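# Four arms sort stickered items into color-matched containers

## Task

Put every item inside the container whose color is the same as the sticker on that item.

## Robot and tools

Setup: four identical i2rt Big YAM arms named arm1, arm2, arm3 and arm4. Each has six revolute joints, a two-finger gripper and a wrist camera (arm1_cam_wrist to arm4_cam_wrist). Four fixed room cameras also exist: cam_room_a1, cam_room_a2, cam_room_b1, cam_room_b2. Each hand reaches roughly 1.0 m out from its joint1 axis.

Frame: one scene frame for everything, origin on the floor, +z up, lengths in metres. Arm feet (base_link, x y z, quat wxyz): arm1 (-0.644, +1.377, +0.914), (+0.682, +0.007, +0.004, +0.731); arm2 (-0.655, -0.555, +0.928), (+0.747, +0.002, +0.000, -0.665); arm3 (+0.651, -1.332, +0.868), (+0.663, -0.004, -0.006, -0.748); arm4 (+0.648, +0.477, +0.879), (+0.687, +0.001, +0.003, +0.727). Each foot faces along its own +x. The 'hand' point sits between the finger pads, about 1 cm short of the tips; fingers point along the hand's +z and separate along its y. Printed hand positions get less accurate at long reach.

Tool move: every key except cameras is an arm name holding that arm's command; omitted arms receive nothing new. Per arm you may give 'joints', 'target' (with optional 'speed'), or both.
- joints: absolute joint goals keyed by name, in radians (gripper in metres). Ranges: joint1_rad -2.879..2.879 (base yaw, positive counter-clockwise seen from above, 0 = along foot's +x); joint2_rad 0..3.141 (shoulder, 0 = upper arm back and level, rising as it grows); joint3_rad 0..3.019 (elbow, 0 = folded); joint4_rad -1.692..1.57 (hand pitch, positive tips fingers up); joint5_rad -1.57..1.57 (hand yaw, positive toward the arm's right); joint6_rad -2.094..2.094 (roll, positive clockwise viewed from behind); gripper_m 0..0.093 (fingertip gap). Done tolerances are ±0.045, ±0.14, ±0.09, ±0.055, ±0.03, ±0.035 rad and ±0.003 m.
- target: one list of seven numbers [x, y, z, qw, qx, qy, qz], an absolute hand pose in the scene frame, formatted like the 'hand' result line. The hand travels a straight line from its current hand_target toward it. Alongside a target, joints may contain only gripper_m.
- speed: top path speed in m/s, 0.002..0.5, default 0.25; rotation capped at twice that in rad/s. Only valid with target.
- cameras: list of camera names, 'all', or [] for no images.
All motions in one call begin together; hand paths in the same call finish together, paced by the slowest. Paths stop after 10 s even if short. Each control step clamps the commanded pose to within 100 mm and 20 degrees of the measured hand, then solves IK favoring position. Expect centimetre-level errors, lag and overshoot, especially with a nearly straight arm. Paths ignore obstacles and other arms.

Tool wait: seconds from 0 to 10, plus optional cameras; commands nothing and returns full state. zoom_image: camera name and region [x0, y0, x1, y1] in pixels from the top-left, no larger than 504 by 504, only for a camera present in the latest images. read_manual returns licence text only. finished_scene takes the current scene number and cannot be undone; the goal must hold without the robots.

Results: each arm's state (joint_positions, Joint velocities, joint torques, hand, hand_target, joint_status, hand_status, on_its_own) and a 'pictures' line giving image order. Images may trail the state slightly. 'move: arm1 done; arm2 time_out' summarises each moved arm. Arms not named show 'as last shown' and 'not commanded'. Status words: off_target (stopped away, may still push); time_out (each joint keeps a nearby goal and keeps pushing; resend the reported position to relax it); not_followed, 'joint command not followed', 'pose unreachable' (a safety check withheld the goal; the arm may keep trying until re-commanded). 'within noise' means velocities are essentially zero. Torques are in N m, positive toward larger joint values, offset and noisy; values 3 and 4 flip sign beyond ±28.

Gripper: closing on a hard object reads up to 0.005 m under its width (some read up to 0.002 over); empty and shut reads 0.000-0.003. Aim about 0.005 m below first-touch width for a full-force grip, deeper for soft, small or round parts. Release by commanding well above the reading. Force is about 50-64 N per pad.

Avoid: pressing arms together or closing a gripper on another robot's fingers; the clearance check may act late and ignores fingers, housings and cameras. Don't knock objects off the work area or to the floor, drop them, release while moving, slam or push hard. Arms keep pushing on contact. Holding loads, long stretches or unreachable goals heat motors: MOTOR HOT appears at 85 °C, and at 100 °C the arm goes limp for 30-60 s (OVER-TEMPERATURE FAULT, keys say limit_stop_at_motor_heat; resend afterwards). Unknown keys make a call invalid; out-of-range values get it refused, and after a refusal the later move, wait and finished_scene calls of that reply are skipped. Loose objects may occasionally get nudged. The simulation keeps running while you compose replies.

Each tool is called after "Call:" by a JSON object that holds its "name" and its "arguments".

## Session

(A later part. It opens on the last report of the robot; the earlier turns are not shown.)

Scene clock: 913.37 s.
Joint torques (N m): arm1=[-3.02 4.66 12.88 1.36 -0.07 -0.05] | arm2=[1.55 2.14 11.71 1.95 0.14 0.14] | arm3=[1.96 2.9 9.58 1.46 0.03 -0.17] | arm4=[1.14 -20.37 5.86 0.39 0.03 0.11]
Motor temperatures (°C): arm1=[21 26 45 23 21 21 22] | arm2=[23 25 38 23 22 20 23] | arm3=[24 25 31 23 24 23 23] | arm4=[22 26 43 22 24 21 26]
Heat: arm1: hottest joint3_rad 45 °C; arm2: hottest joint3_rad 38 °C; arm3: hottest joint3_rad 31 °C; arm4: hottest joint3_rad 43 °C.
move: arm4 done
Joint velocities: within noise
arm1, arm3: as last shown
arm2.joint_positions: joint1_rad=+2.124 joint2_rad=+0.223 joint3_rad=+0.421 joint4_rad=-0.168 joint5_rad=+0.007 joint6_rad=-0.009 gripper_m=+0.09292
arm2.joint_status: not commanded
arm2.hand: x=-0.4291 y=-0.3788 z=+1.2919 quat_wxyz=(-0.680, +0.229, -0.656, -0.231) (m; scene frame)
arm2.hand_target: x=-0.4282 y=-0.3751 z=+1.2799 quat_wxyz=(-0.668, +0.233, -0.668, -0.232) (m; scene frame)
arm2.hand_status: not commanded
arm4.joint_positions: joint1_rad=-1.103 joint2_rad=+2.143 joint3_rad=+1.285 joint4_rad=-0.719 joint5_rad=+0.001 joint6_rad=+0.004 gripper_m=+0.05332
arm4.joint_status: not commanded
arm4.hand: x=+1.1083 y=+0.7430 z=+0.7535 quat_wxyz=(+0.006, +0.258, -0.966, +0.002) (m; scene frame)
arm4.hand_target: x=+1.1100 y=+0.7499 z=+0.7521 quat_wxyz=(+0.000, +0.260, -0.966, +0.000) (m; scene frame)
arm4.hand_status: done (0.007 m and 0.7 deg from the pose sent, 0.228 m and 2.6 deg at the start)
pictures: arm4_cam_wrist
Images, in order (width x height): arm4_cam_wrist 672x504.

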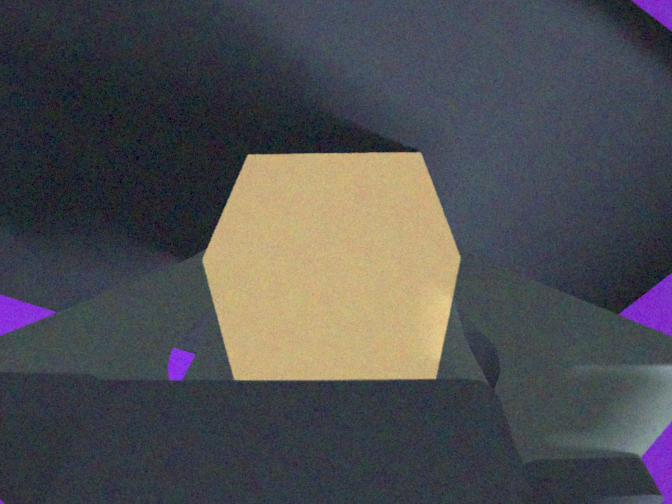

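Call:
{"name": "move", "arguments": {"arm4": {"joints": {"gripper_m": 0.075}}, "cameras": []}}

Call:
{"name": "move", "arguments": {"arm4": {"target": [1.10, 0.743, 0.98, 0, -0.26, 0.965, 0], "joints": {"gripper_m": 0.093}, "speed": 0.3}, "cameras": ["arm4_cam_wrist"]}}

Call:
{"name": "move", "arguments": {"arm1": {"joints": {"joint1_rad": 1.5, "joint2_rad": 1.384, "joint3_rad": 1.342, "joint4_rad": -1.005, "joint5_rad": 0, "joint6_rad": 0}}, "arm2": {"joints": {"joint1_rad": -1.69, "joint2_rad": 1.384, "joint3_rad": 1.342, "joint4_rad": -1.005, "joint5_rad": 0, "joint6_rad": 0}}, "arm3": {"joints": {"joint1_rad": 1.69, "joint2_rad": 1.384, "joint3_rad": 1.342, "joint4_rad": -1.005, "joint5_rad": 0, "joint6_rad": 0}}, "arm4": {"joints": {"joint1_rad": -1.63, "joint2_rad": 1.384, "joint3_rad": 1.342, "joint4_rad": -1.005, "joint5_rad": 0, "joint6_rad": 0}}}}

Scene clock: 971.03 s.
Joint torques (N m): arm1=[-2.67 5.01 12.77 1.29 -0.04 -0.03] | arm2=[1.67 2.2 11.73 1.99 0.13 0.13] | arm3=[2.08 2.78 9.58 1.48 0.04 -0.17] | arm4=[1.08 -20.31 5.89 0.28 0.01 0.08]
Motor temperatures (°C): arm1=[21 25 42 23 21 21 22] | arm2=[23 25 38 22 22 20 23] | arm3=[24 24 31 23 24 23 23] | arm4=[22 26 38 22 24 21 27]
Heat: arm1: hottest joint3_rad 42 °C; arm2: hottest joint3_rad 38 °C; arm3: hottest joint3_rad 31 °C; arm4: hottest joint3_rad 38 °C.
move: arm4 done
Joint velocities: within noise
arm1, arm2, arm3: as last shown
arm4.joint_positions: joint1_rad=-1.103 joint2_rad=+2.143 joint3_rad=+1.285 joint4_rad=-0.719 joint5_rad=+0.001 joint6_rad=+0.004 gripper_m=+0.07492
arm4.joint_status: all done
arm4.hand: x=+1.1083 y=+0.7430 z=+0.7535 quat_wxyz=(+0.006, +0.258, -0.966, +0.002) (m; scene frame)
arm4.hand_target: x=+1.1100 y=+0.7499 z=+0.7521 quat_wxyz=(+0.000, +0.260, -0.966, +0.000) (m; scene frame)
arm4.hand_status: not commanded
pictures: none
No camera images: "cameras" was empty.

Scene clock: 972.50 s.
Joint torques (N m): arm1=[-2.08 5.54 12.82 1.29 -0.05 -0.03] | arm2=[1.49 2.14 11.73 1.99 0.14 0.14] | arm3=[1.96 2.96 9.55 1.5 0.04 -0.17] | arm4=[1.32 -17.73 10.1 -0.38 0.03 0.05]
Motor temperatures (°C): arm1=[21 25 42 23 21 21 22] | arm2=[23 25 38 22 22 20 23] | arm3=[24 24 31 23 24 23 23] | arm4=[22 26 38 22 24 21 27]
Heat: arm1: hottest joint3_rad 42 °C; arm2: hottest joint3_rad 38 °C; arm3: hottest joint3_rad 31 °C; arm4: hottest joint3_rad 38 °C.
move: arm4 off_target
Joint velocities: within noise
arm1, arm2, arm3: as last shown
arm4.joint_positions: joint1_rad=-1.103 joint2_rad=+1.772 joint3_rad=+1.373 joint4_rad=-1.185 joint5_rad=+0.001 joint6_rad=+0.004 gripper_m=+0.09288
arm4.joint_status: all done
arm4.hand: x=+1.0923 y=+0.7339 z=+0.9699 quat_wxyz=(+0.009, +0.258, -0.966, +0.003) (m; scene frame)
arm4.hand_target: x=+1.0997 y=+0.7428 z=+0.9799 quat_wxyz=(+0.000, +0.260, -0.966, +0.000) (m; scene frame)
arm4.hand_status: off_target (0.016 m and 1.2 deg from the pose sent, 0.227 m and 0.7 deg at the start)
pictures: arm4_cam_wrist
Images, in order (width x height): arm4_cam_wrist 672x504.

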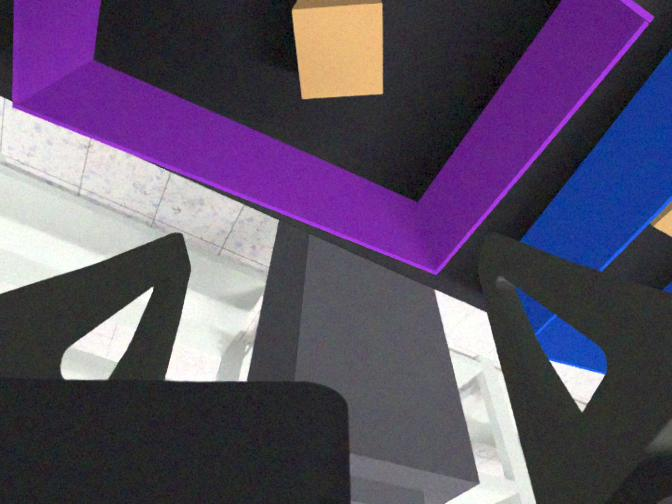

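Scene clock: 975.10 s.
Joint torques (N m): arm1=[-2.02 -11.63 14.06 0.77 0.05 -0.01] | arm2=[1.38 -15.09 15.12 1.17 -0.15 0.18] | arm3=[0.97 -14.74 12.3 0.59 0.13 -0.11] | arm4=[1.26 -11.63 10 1.09 0.03 -0.02]
Motor temperatures (°C): arm1=[21 25 42 23 22 21 22] | arm2=[23 25 39 22 22 20 23] | arm3=[24 25 31 23 24 23 23] | arm4=[22 26 38 22 24 21 26]
Heat: arm1: hottest joint3_rad 42 °C; arm2: hottest joint3_rad 39 °C; arm3: hottest joint3_rad 31 °C; arm4: hottest joint3_rad 38 °C.
move: arm1 done; arm2 done; arm3 done; arm4 done
Joint velocities: within noise
arm1.joint_positions: joint1_rad=+1.506 joint2_rad=+1.406 joint3_rad=+1.309 joint4_rad=-0.994 joint5_rad=-0.002 joint6_rad=+0.006 gripper_m=+0.09310
arm1.joint_status: all done
arm1.hand: x=-1.1600 y=+1.3750 z=+1.1822 quat_wxyz=(+0.001, +0.969, -0.001, -0.245) (m; scene frame)
arm1.hand_target: x=-1.1620 y=+1.3781 z=+1.2085 quat_wxyz=(-0.001, +0.964, -0.001, -0.267) (m; scene frame)
arm1.hand_status: not commanded
arm2.joint_positions: joint1_rad=-1.698 joint2_rad=+1.397 joint3_rad=+1.303 joint4_rad=-0.992 joint5_rad=+0.003 joint6_rad=-0.012 gripper_m=+0.09299
arm2.joint_status: all done
arm2.hand: x=-1.1738 y=-0.5498 z=+1.1894 quat_wxyz=(+0.006, -0.971, -0.001, +0.240) (m; scene frame)
arm2.hand_target: x=-1.1785 y=-0.5544 z=+1.2135 quat_wxyz=(+0.002, -0.966, +0.001, +0.258) (m; scene frame)
arm2.hand_status: not commanded
arm3.joint_positions: joint1_rad=+1.692 joint2_rad=+1.401 joint3_rad=+1.305 joint4_rad=-0.999 joint5_rad=-0.003 joint6_rad=+0.006 gripper_m=+0.09309
arm3.joint_status: all done
arm3.hand: x=+1.1683 y=-1.3280 z=+1.1281 quat_wxyz=(-0.236, -0.001, -0.972, +0.005) (m; scene frame)
arm3.hand_target: x=+1.1734 y=-1.3289 z=+1.1544 quat_wxyz=(-0.259, +0.001, -0.966, +0.007) (m; scene frame)
arm3.hand_status: not commanded
arm4.joint_positions: joint1_rad=-1.637 joint2_rad=+1.366 joint3_rad=+1.331 joint4_rad=-1.013 joint5_rad=+0.002 joint6_rad=+0.004 gripper_m=+0.09290
arm4.joint_status: all done
arm4.hand: x=+1.1652 y=+0.4725 z=+1.1656 quat_wxyz=(-0.256, -0.006, -0.967, +0.003) (m; scene frame)
arm4.hand_target: x=+1.1720 y=+0.4764 z=+1.1631 quat_wxyz=(-0.257, -0.001, -0.966, +0.002) (m; scene frame)
arm4.hand_status: not commanded
pictures: arm1_cam_wrist, arm2_cam_wrist, arm3_cam_wrist, arm4_cam_wrist, cam_room_a1, cam_room_a2, cam_room_b1, cam_room_b2
Images, in order (width x height): arm1_cam_wrist 672x504, arm2_cam_wrist 672x504, arm3_cam_wrist 672x504, arm4_cam_wrist 672x504, cam_room_a1 672x504, cam_room_a2 672x504, cam_room_b1 672x504, cam_room_b2 672x504.

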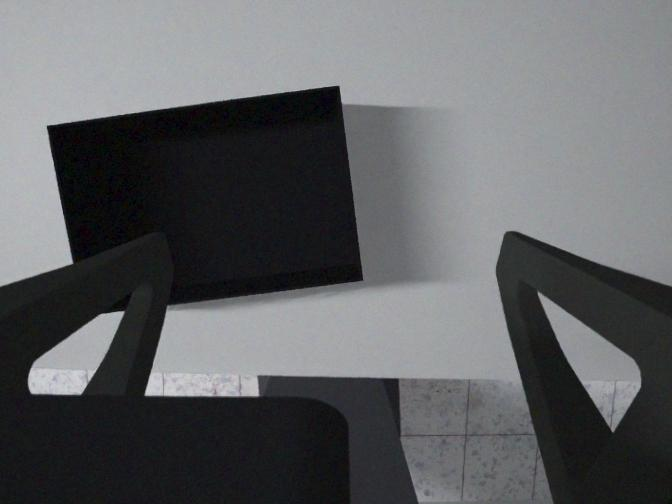

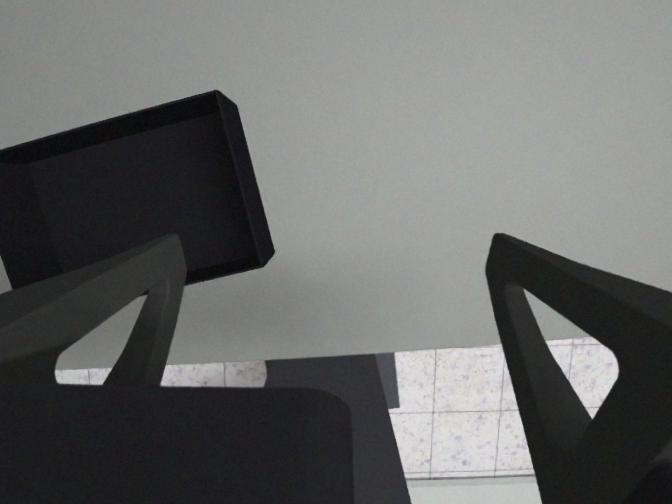

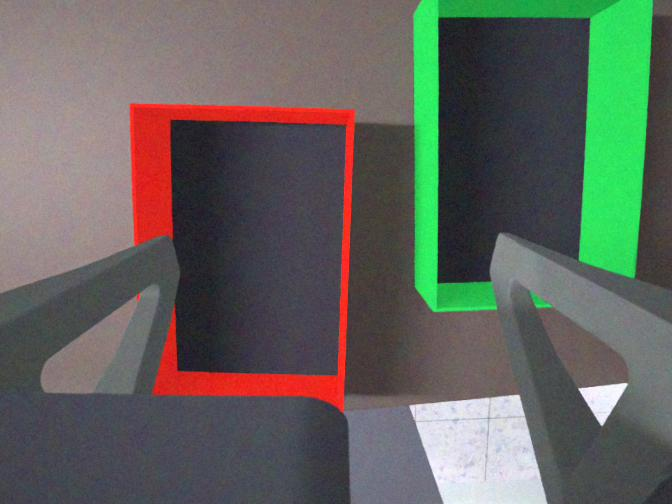

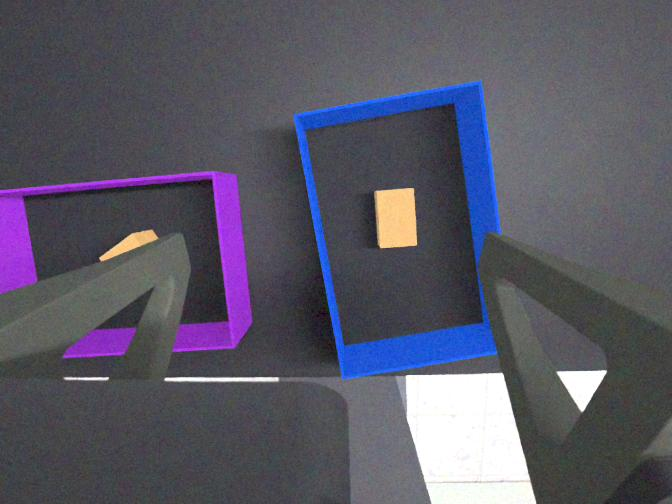

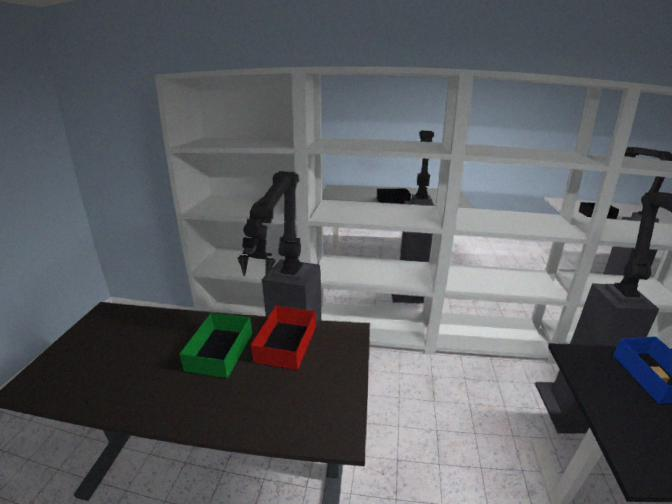

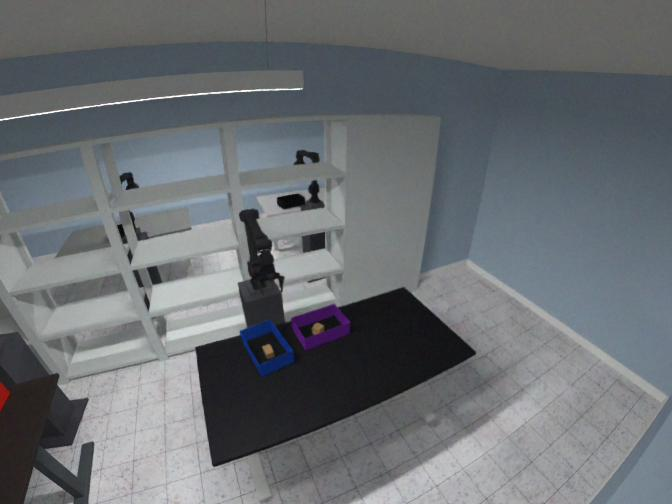

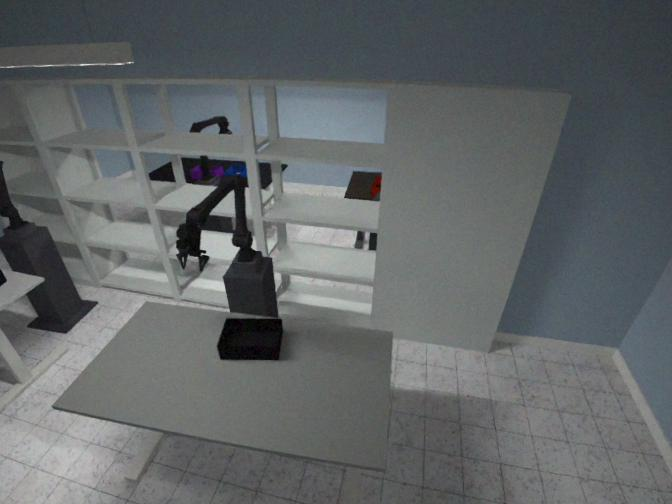

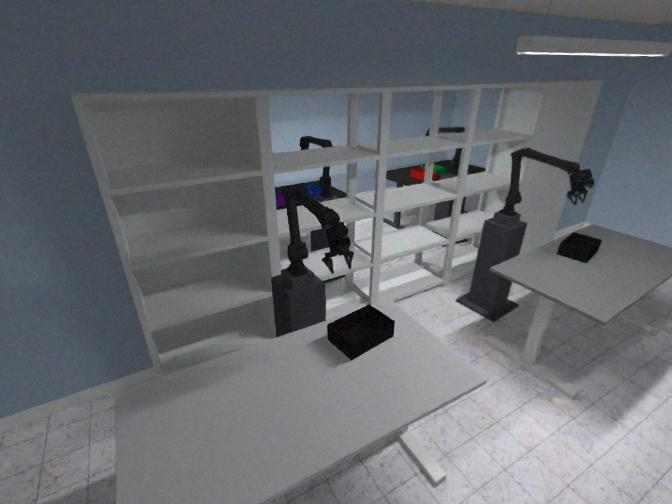

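Call:
{"name": "move", "arguments": {"arm1": {"joints": {"joint1_rad": -2.249, "joint2_rad": 0.15, "joint3_rad": 0.5, "joint4_rad": -0.35, "joint5_rad": 0, "joint6_rad": 0, "gripper_m": 0.05}}, "arm4": {"joints": {"joint1_rad": 0.906, "joint2_rad": 0.15, "joint3_rad": 0.5, "joint4_rad": -0.35, "joint5_rad": 0, "joint6_rad": 1.57}}, "cameras": []}}

Call:
{"name": "move", "arguments": {"arm1": {"target": [-0.010, 0.937, 1.220, 0.7062, 0.2014, 0.6414, -0.2218], "speed": 0.4}, "arm4": {"target": [0.07, 0.908, 1.225, -0.3365, -0.3177, 0.6085, 0.6447], "speed": 0.4}, "cameras": ["arm1_cam_wrist", "arm4_cam_wrist"]}}

Scene clock: 988.37 s.
Joint torques (N m): arm1=[-2.32 5.42 12.29 2.69 -0.05 -0.04] | arm2=[1.38 -15.27 15.1 1.16 -0.15 0.18] | arm3=[0.97 -14.8 12.33 0.58 0.13 -0.11] | arm4=[0.97 2.37 9.5 1.92 0.23 0.07]
Motor temperatures (°C): arm1=[21 25 41 23 21 21 22] | arm2=[23 26 41 22 22 20 23] | arm3=[24 25 31 23 24 23 23] | arm4=[22 26 39 22 24 21 26]
Heat: arm1: hottest joint3_rad 41 °C; arm2: hottest joint3_rad 41 °C; arm3: hottest joint3_rad 31 °C; arm4: hottest joint3_rad 39 °C.
move: arm1 done; arm4 done
Joint velocities: within noise
arm1.joint_positions: joint1_rad=-2.244 joint2_rad=+0.152 joint3_rad=+0.491 joint4_rad=-0.372 joint5_rad=+0.002 joint6_rad=+0.006 gripper_m=+0.05007
arm1.joint_status: all done
arm1.hand: x=-0.4211 y=+1.2259 z=+1.2841 quat_wxyz=(-0.659, -0.215, -0.691, +0.206) (m; scene frame)
arm1.hand_target: x=-0.4229 y=+1.2257 z=+1.2953 quat_wxyz=(-0.669, -0.211, -0.680, +0.213) (m; scene frame)
arm1.hand_status: not commanded
arm2, arm3: as last shown
arm2.hand_target: x=-1.1786 y=-0.5544 z=+1.2135 quat_wxyz=(+0.002, -0.966, +0.001, +0.258) (m; scene frame)
arm3.hand_target: x=+1.1734 y=-1.3289 z=+1.1544 quat_wxyz=(-0.260, +0.001, -0.966, +0.007) (m; scene frame)
arm4.joint_positions: joint1_rad=+0.902 joint2_rad=+0.155 joint3_rad=+0.498 joint4_rad=-0.367 joint5_rad=-0.002 joint6_rad=+1.556 gripper_m=+0.09292
arm4.joint_status: all done
arm4.hand: x=+0.4338 y=+0.6302 z=+1.2582 quat_wxyz=(+0.321, +0.334, -0.632, -0.622) (m; scene frame)
arm4.hand_target: x=+0.4347 y=+0.6290 z=+1.2648 quat_wxyz=(+0.329, +0.325, -0.627, -0.627) (m; scene frame)
arm4.hand_status: not commanded
pictures: none
No camera images: "cameras" was empty.

Scene clock: 990.37 s.
Joint torques (N m): arm1=[-2.26 -15.85 15.61 1.8 -0.04 0] | arm2=[1.38 -15.15 15.15 1.16 -0.12 0.18] | arm3=[0.97 -14.86 12.26 0.61 0.13 -0.11] | arm4=[0.09 -16.67 12.46 1.48 -0.01 0.07]
Motor temperatures (°C): arm1=[21 25 42 23 21 21 22] | arm2=[23 26 41 22 22 20 23] | arm3=[24 25 31 23 24 23 23] | arm4=[22 26 40 22 24 21 26]
Heat: arm1: hottest joint3_rad 42 °C; arm2: hottest joint3_rad 41 °C; arm3: hottest joint3_rad 31 °C; arm4: hottest joint3_rad 40 °C.
move: arm1 off_target; arm4 off_target
Joint velocities: within noise
arm1.joint_positions: joint1_rad=-2.244 joint2_rad=+1.840 joint3_rad=+1.263 joint4_rad=+0.628 joint5_rad=+0.001 joint6_rad=+0.006 gripper_m=+0.05007
arm1.joint_status: not commanded
arm1.hand: x=-0.0194 y=+0.9479 z=+1.1845 quat_wxyz=(-0.687, -0.206, -0.663, +0.215) (m; scene frame)
arm1.hand_target: x=-0.0125 y=+0.9386 z=+1.2199 quat_wxyz=(-0.706, -0.201, -0.642, +0.222) (m; scene frame)
arm1.hand_status: off_target (0.038 m and 3.5 deg from the pose sent, 0.507 m and 8.2 deg at the start)
arm2, arm3: as last shown
arm4.joint_positions: joint1_rad=+0.877 joint2_rad=+1.669 joint3_rad=+1.172 joint4_rad=+0.510 joint5_rad=-0.035 joint6_rad=+1.556 gripper_m=+0.09292
arm4.joint_status: not commanded
arm4.hand: x=+0.0770 y=+0.8957 z=+1.2019 quat_wxyz=(+0.328, +0.330, -0.620, -0.632) (m; scene frame)
arm4.hand_target: x=+0.0716 y=+0.9069 z=+1.2248 quat_wxyz=(+0.336, +0.318, -0.608, -0.645) (m; scene frame)
arm4.hand_status: off_target (0.027 m and 2.6 deg from the pose sent, 0.459 m and 4.6 deg at the start)
pictures: arm1_cam_wrist, arm4_cam_wrist
Images, in order (width x height): arm1_cam_wrist 672x504, arm4_cam_wrist 672x504.

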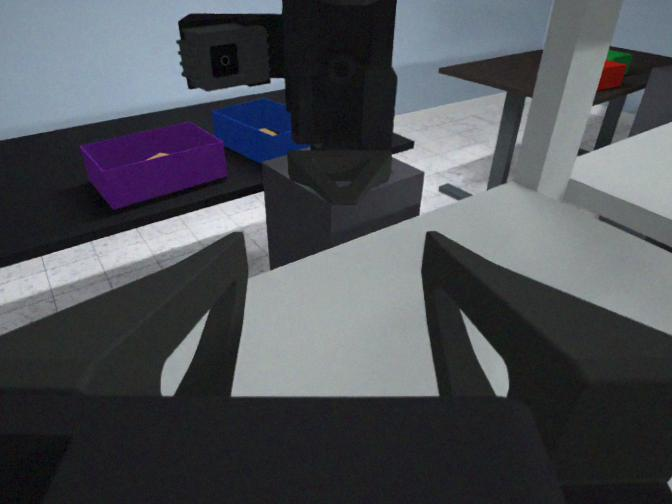

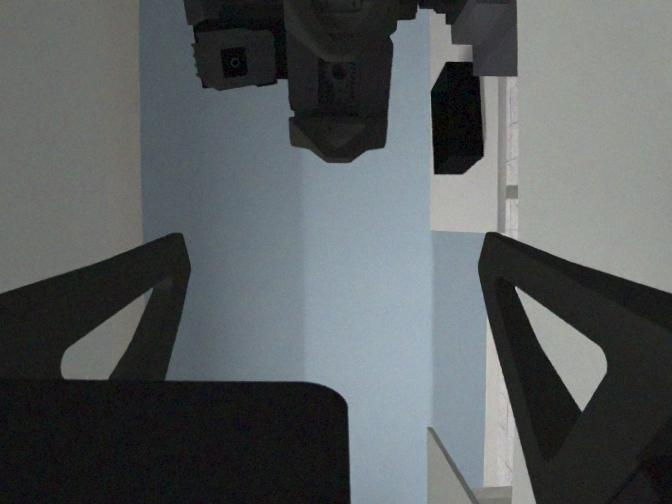

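Call:
{"name": "move", "arguments": {"arm2": {"joints": {"joint1_rad": 0.918, "joint2_rad": 0.15, "joint3_rad": 0.5, "joint4_rad": -0.35, "joint5_rad": 0, "joint6_rad": 0, "gripper_m": 0.05}}, "arm3": {"joints": {"joint1_rad": -1.987, "joint2_rad": 0.15, "joint3_rad": 0.5, "joint4_rad": -0.35, "joint5_rad": 0, "joint6_rad": 1.57}}, "arm4": {"target": [0.40, 0.65, 1.25, -0.327, -0.327, 0.627, 0.627], "speed": 0.4}, "arm1": {"target": [-0.40, 1.207, 1.26, 0.6747, 0.2118, 0.6747, -0.2118], "speed": 0.4}, "cameras": []}}

Call:
{"name": "move", "arguments": {"arm2": {"target": [0.007, -0.9487, 1.22, 0.6994, 0.1825, 0.6638, -0.1923], "speed": 0.4}, "arm3": {"target": [0.053, -0.994, 1.238, -0.3644, -0.3340, 0.5873, 0.6409], "speed": 0.4}, "cameras": ["arm2_cam_wrist", "arm3_cam_wrist"]}}

Scene clock: 1001.73 s.
Joint torques (N m): arm1=[-2.32 5.07 13.14 1.39 -0.08 0.06] | arm2=[0.97 1.61 11.11 3.33 0.09 0.18] | arm3=[0.62 2.9 9.54 2.4 -0.05 -0.06] | arm4=[1.08 2.84 9.57 1.03 0.2 0.05]
Motor temperatures (°C): arm1=[21 26 42 23 21 21 22] | arm2=[23 26 42 22 22 20 23] | arm3=[24 25 32 23 24 23 23] | arm4=[22 26 41 22 24 21 26]
Heat: arm1: hottest joint3_rad 42 °C; arm2: hottest joint3_rad 42 °C; arm3: hottest joint3_rad 32 °C; arm4: hottest joint3_rad 41 °C.
move: arm1 done; arm2 done; arm3 done; arm4 done
Joint velocities: within noise
arm1.joint_positions: joint1_rad=-2.256 joint2_rad=+0.225 joint3_rad=+0.385 joint4_rad=-0.138 joint5_rad=-0.017 joint6_rad=+0.006 gripper_m=+0.05007
arm1.joint_status: not commanded
arm1.hand: x=-0.3996 y=+1.2102 z=+1.2574 quat_wxyz=(-0.678, -0.207, -0.673, +0.210) (m; scene frame)
arm1.hand_target: x=-0.4000 y=+1.2071 z=+1.2598 quat_wxyz=(-0.675, -0.212, -0.675, +0.212) (m; scene frame)
arm1.hand_status: done (0.004 m and 0.7 deg from the pose sent, 0.467 m and 2.1 deg at the start)
arm2.joint_positions: joint1_rad=+0.914 joint2_rad=+0.156 joint3_rad=+0.512 joint4_rad=-0.368 joint5_rad=-0.002 joint6_rad=-0.011 gripper_m=+0.05011
arm2.joint_status: all done
arm2.hand: x=-0.4308 y=-0.6914 z=+1.3146 quat_wxyz=(-0.677, -0.186, -0.687, +0.189) (m; scene frame)
arm2.hand_target: x=-0.4305 y=-0.6908 z=+1.3133 quat_wxyz=(-0.682, -0.188, -0.681, +0.186) (m; scene frame)
arm2.hand_status: not commanded
arm3.joint_positions: joint1_rad=-1.978 joint2_rad=+0.151 joint3_rad=+0.499 joint4_rad=-0.367 joint5_rad=+0.001 joint6_rad=+1.563 gripper_m=+0.09309
arm3.joint_status: all done
arm3.hand: x=+0.4239 y=-1.1936 z=+1.2457 quat_wxyz=(-0.348, -0.356, +0.622, +0.605) (m; scene frame)
arm3.hand_target: x=+0.4253 y=-1.1917 z=+1.2504 quat_wxyz=(-0.351, -0.348, +0.619, +0.610) (m; scene frame)
arm3.hand_status: not commanded
arm4.joint_positions: joint1_rad=+0.917 joint2_rad=+0.289 joint3_rad=+0.470 joint4_rad=-0.157 joint5_rad=+0.018 joint6_rad=+1.556 gripper_m=+0.09292
arm4.joint_status: not commanded
arm4.hand: x=+0.4037 y=+0.6501 z=+1.2576 quat_wxyz=(+0.326, +0.324, -0.618, -0.637) (m; scene frame)
arm4.hand_target: x=+0.4001 y=+0.6499 z=+1.2499 quat_wxyz=(+0.327, +0.327, -0.627, -0.627) (m; scene frame)
arm4.hand_status: done (0.008 m and 1.6 deg from the pose sent, 0.409 m and 1.1 deg at the start)
pictures: none
No camera images: "cameras" was empty.

Scene clock: 1003.73 s.
Joint torques (N m): arm1=[-2.61 5.42 13.09 1.43 -0.04 0] | arm2=[1.2 -19.02 15.9 2.04 0.13 0.14] | arm3=[2.43 -16.32 13.23 2.29 0.08 -0.21] | arm4=[1.49 2.78 9.46 1.01 0.22 0.04]
Motor temperatures (°C): arm1=[21 26 42 23 21 21 22] | arm2=[23 26 42 22 22 20 23] | arm3=[24 25 32 23 24 23 23] | arm4=[22 26 41 22 24 21 26]
Heat: arm1: hottest joint3_rad 42 °C; arm2: hottest joint3_rad 42 °C; arm3: hottest joint3_rad 32 °C; arm4: hottest joint3_rad 41 °C.
move: arm2 off_target; arm3 off_target
Joint velocities: within noise
arm1, arm4: as last shown
arm2.joint_positions: joint1_rad=+0.914 joint2_rad=+1.840 joint3_rad=+1.263 joint4_rad=+0.603 joint5_rad=+0.000 joint6_rad=-0.011 gripper_m=+0.05011
arm2.joint_status: not commanded
arm2.hand: x=-0.0088 y=-0.9438 z=+1.2029 quat_wxyz=(-0.689, -0.183, -0.674, +0.193) (m; scene frame)
arm2.hand_target: x=+0.0054 y=-0.9477 z=+1.2201 quat_wxyz=(-0.700, -0.182, -0.664, +0.192) (m; scene frame)
arm2.hand_status: off_target (0.024 m and 1.6 deg from the pose sent, 0.517 m and 3.7 deg at the start)
arm3.joint_positions: joint1_rad=-1.961 joint2_rad=+1.570 joint3_rad=+1.090 joint4_rad=+0.505 joint5_rad=+0.036 joint6_rad=+1.563 gripper_m=+0.09309
arm3.joint_status: not commanded
arm3.hand: x=+0.0660 y=-0.9914 z=+1.2015 quat_wxyz=(-0.350, -0.342, +0.612, +0.621) (m; scene frame)
arm3.hand_target: x=+0.0553 y=-0.9953 z=+1.2378 quat_wxyz=(-0.365, -0.334, +0.587, +0.641) (m; scene frame)
arm3.hand_status: off_target (0.039 m and 4.0 deg from the pose sent, 0.421 m and 6.5 deg at the start)
pictures: arm2_cam_wrist, arm3_cam_wrist
Images, in order (width x height): arm2_cam_wrist 672x504, arm3_cam_wrist 672x504.

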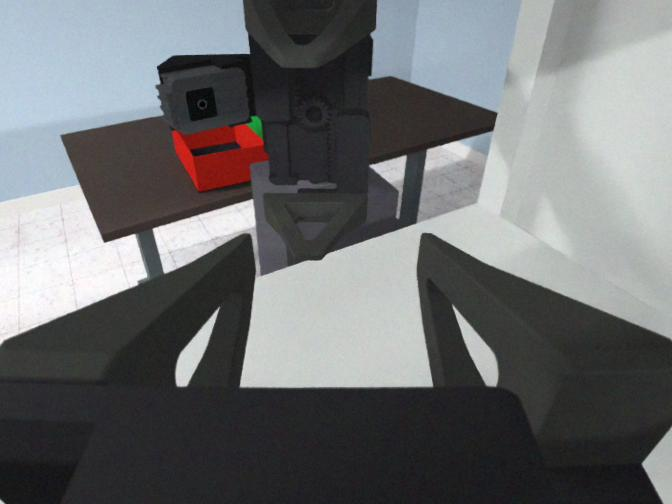

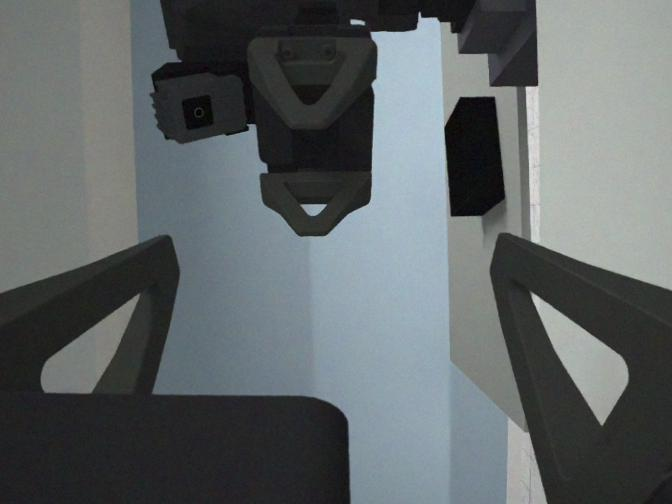

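Call:
{"name": "finished_scene", "arguments": {"scene": 1}}

The scene is finished: the task was done.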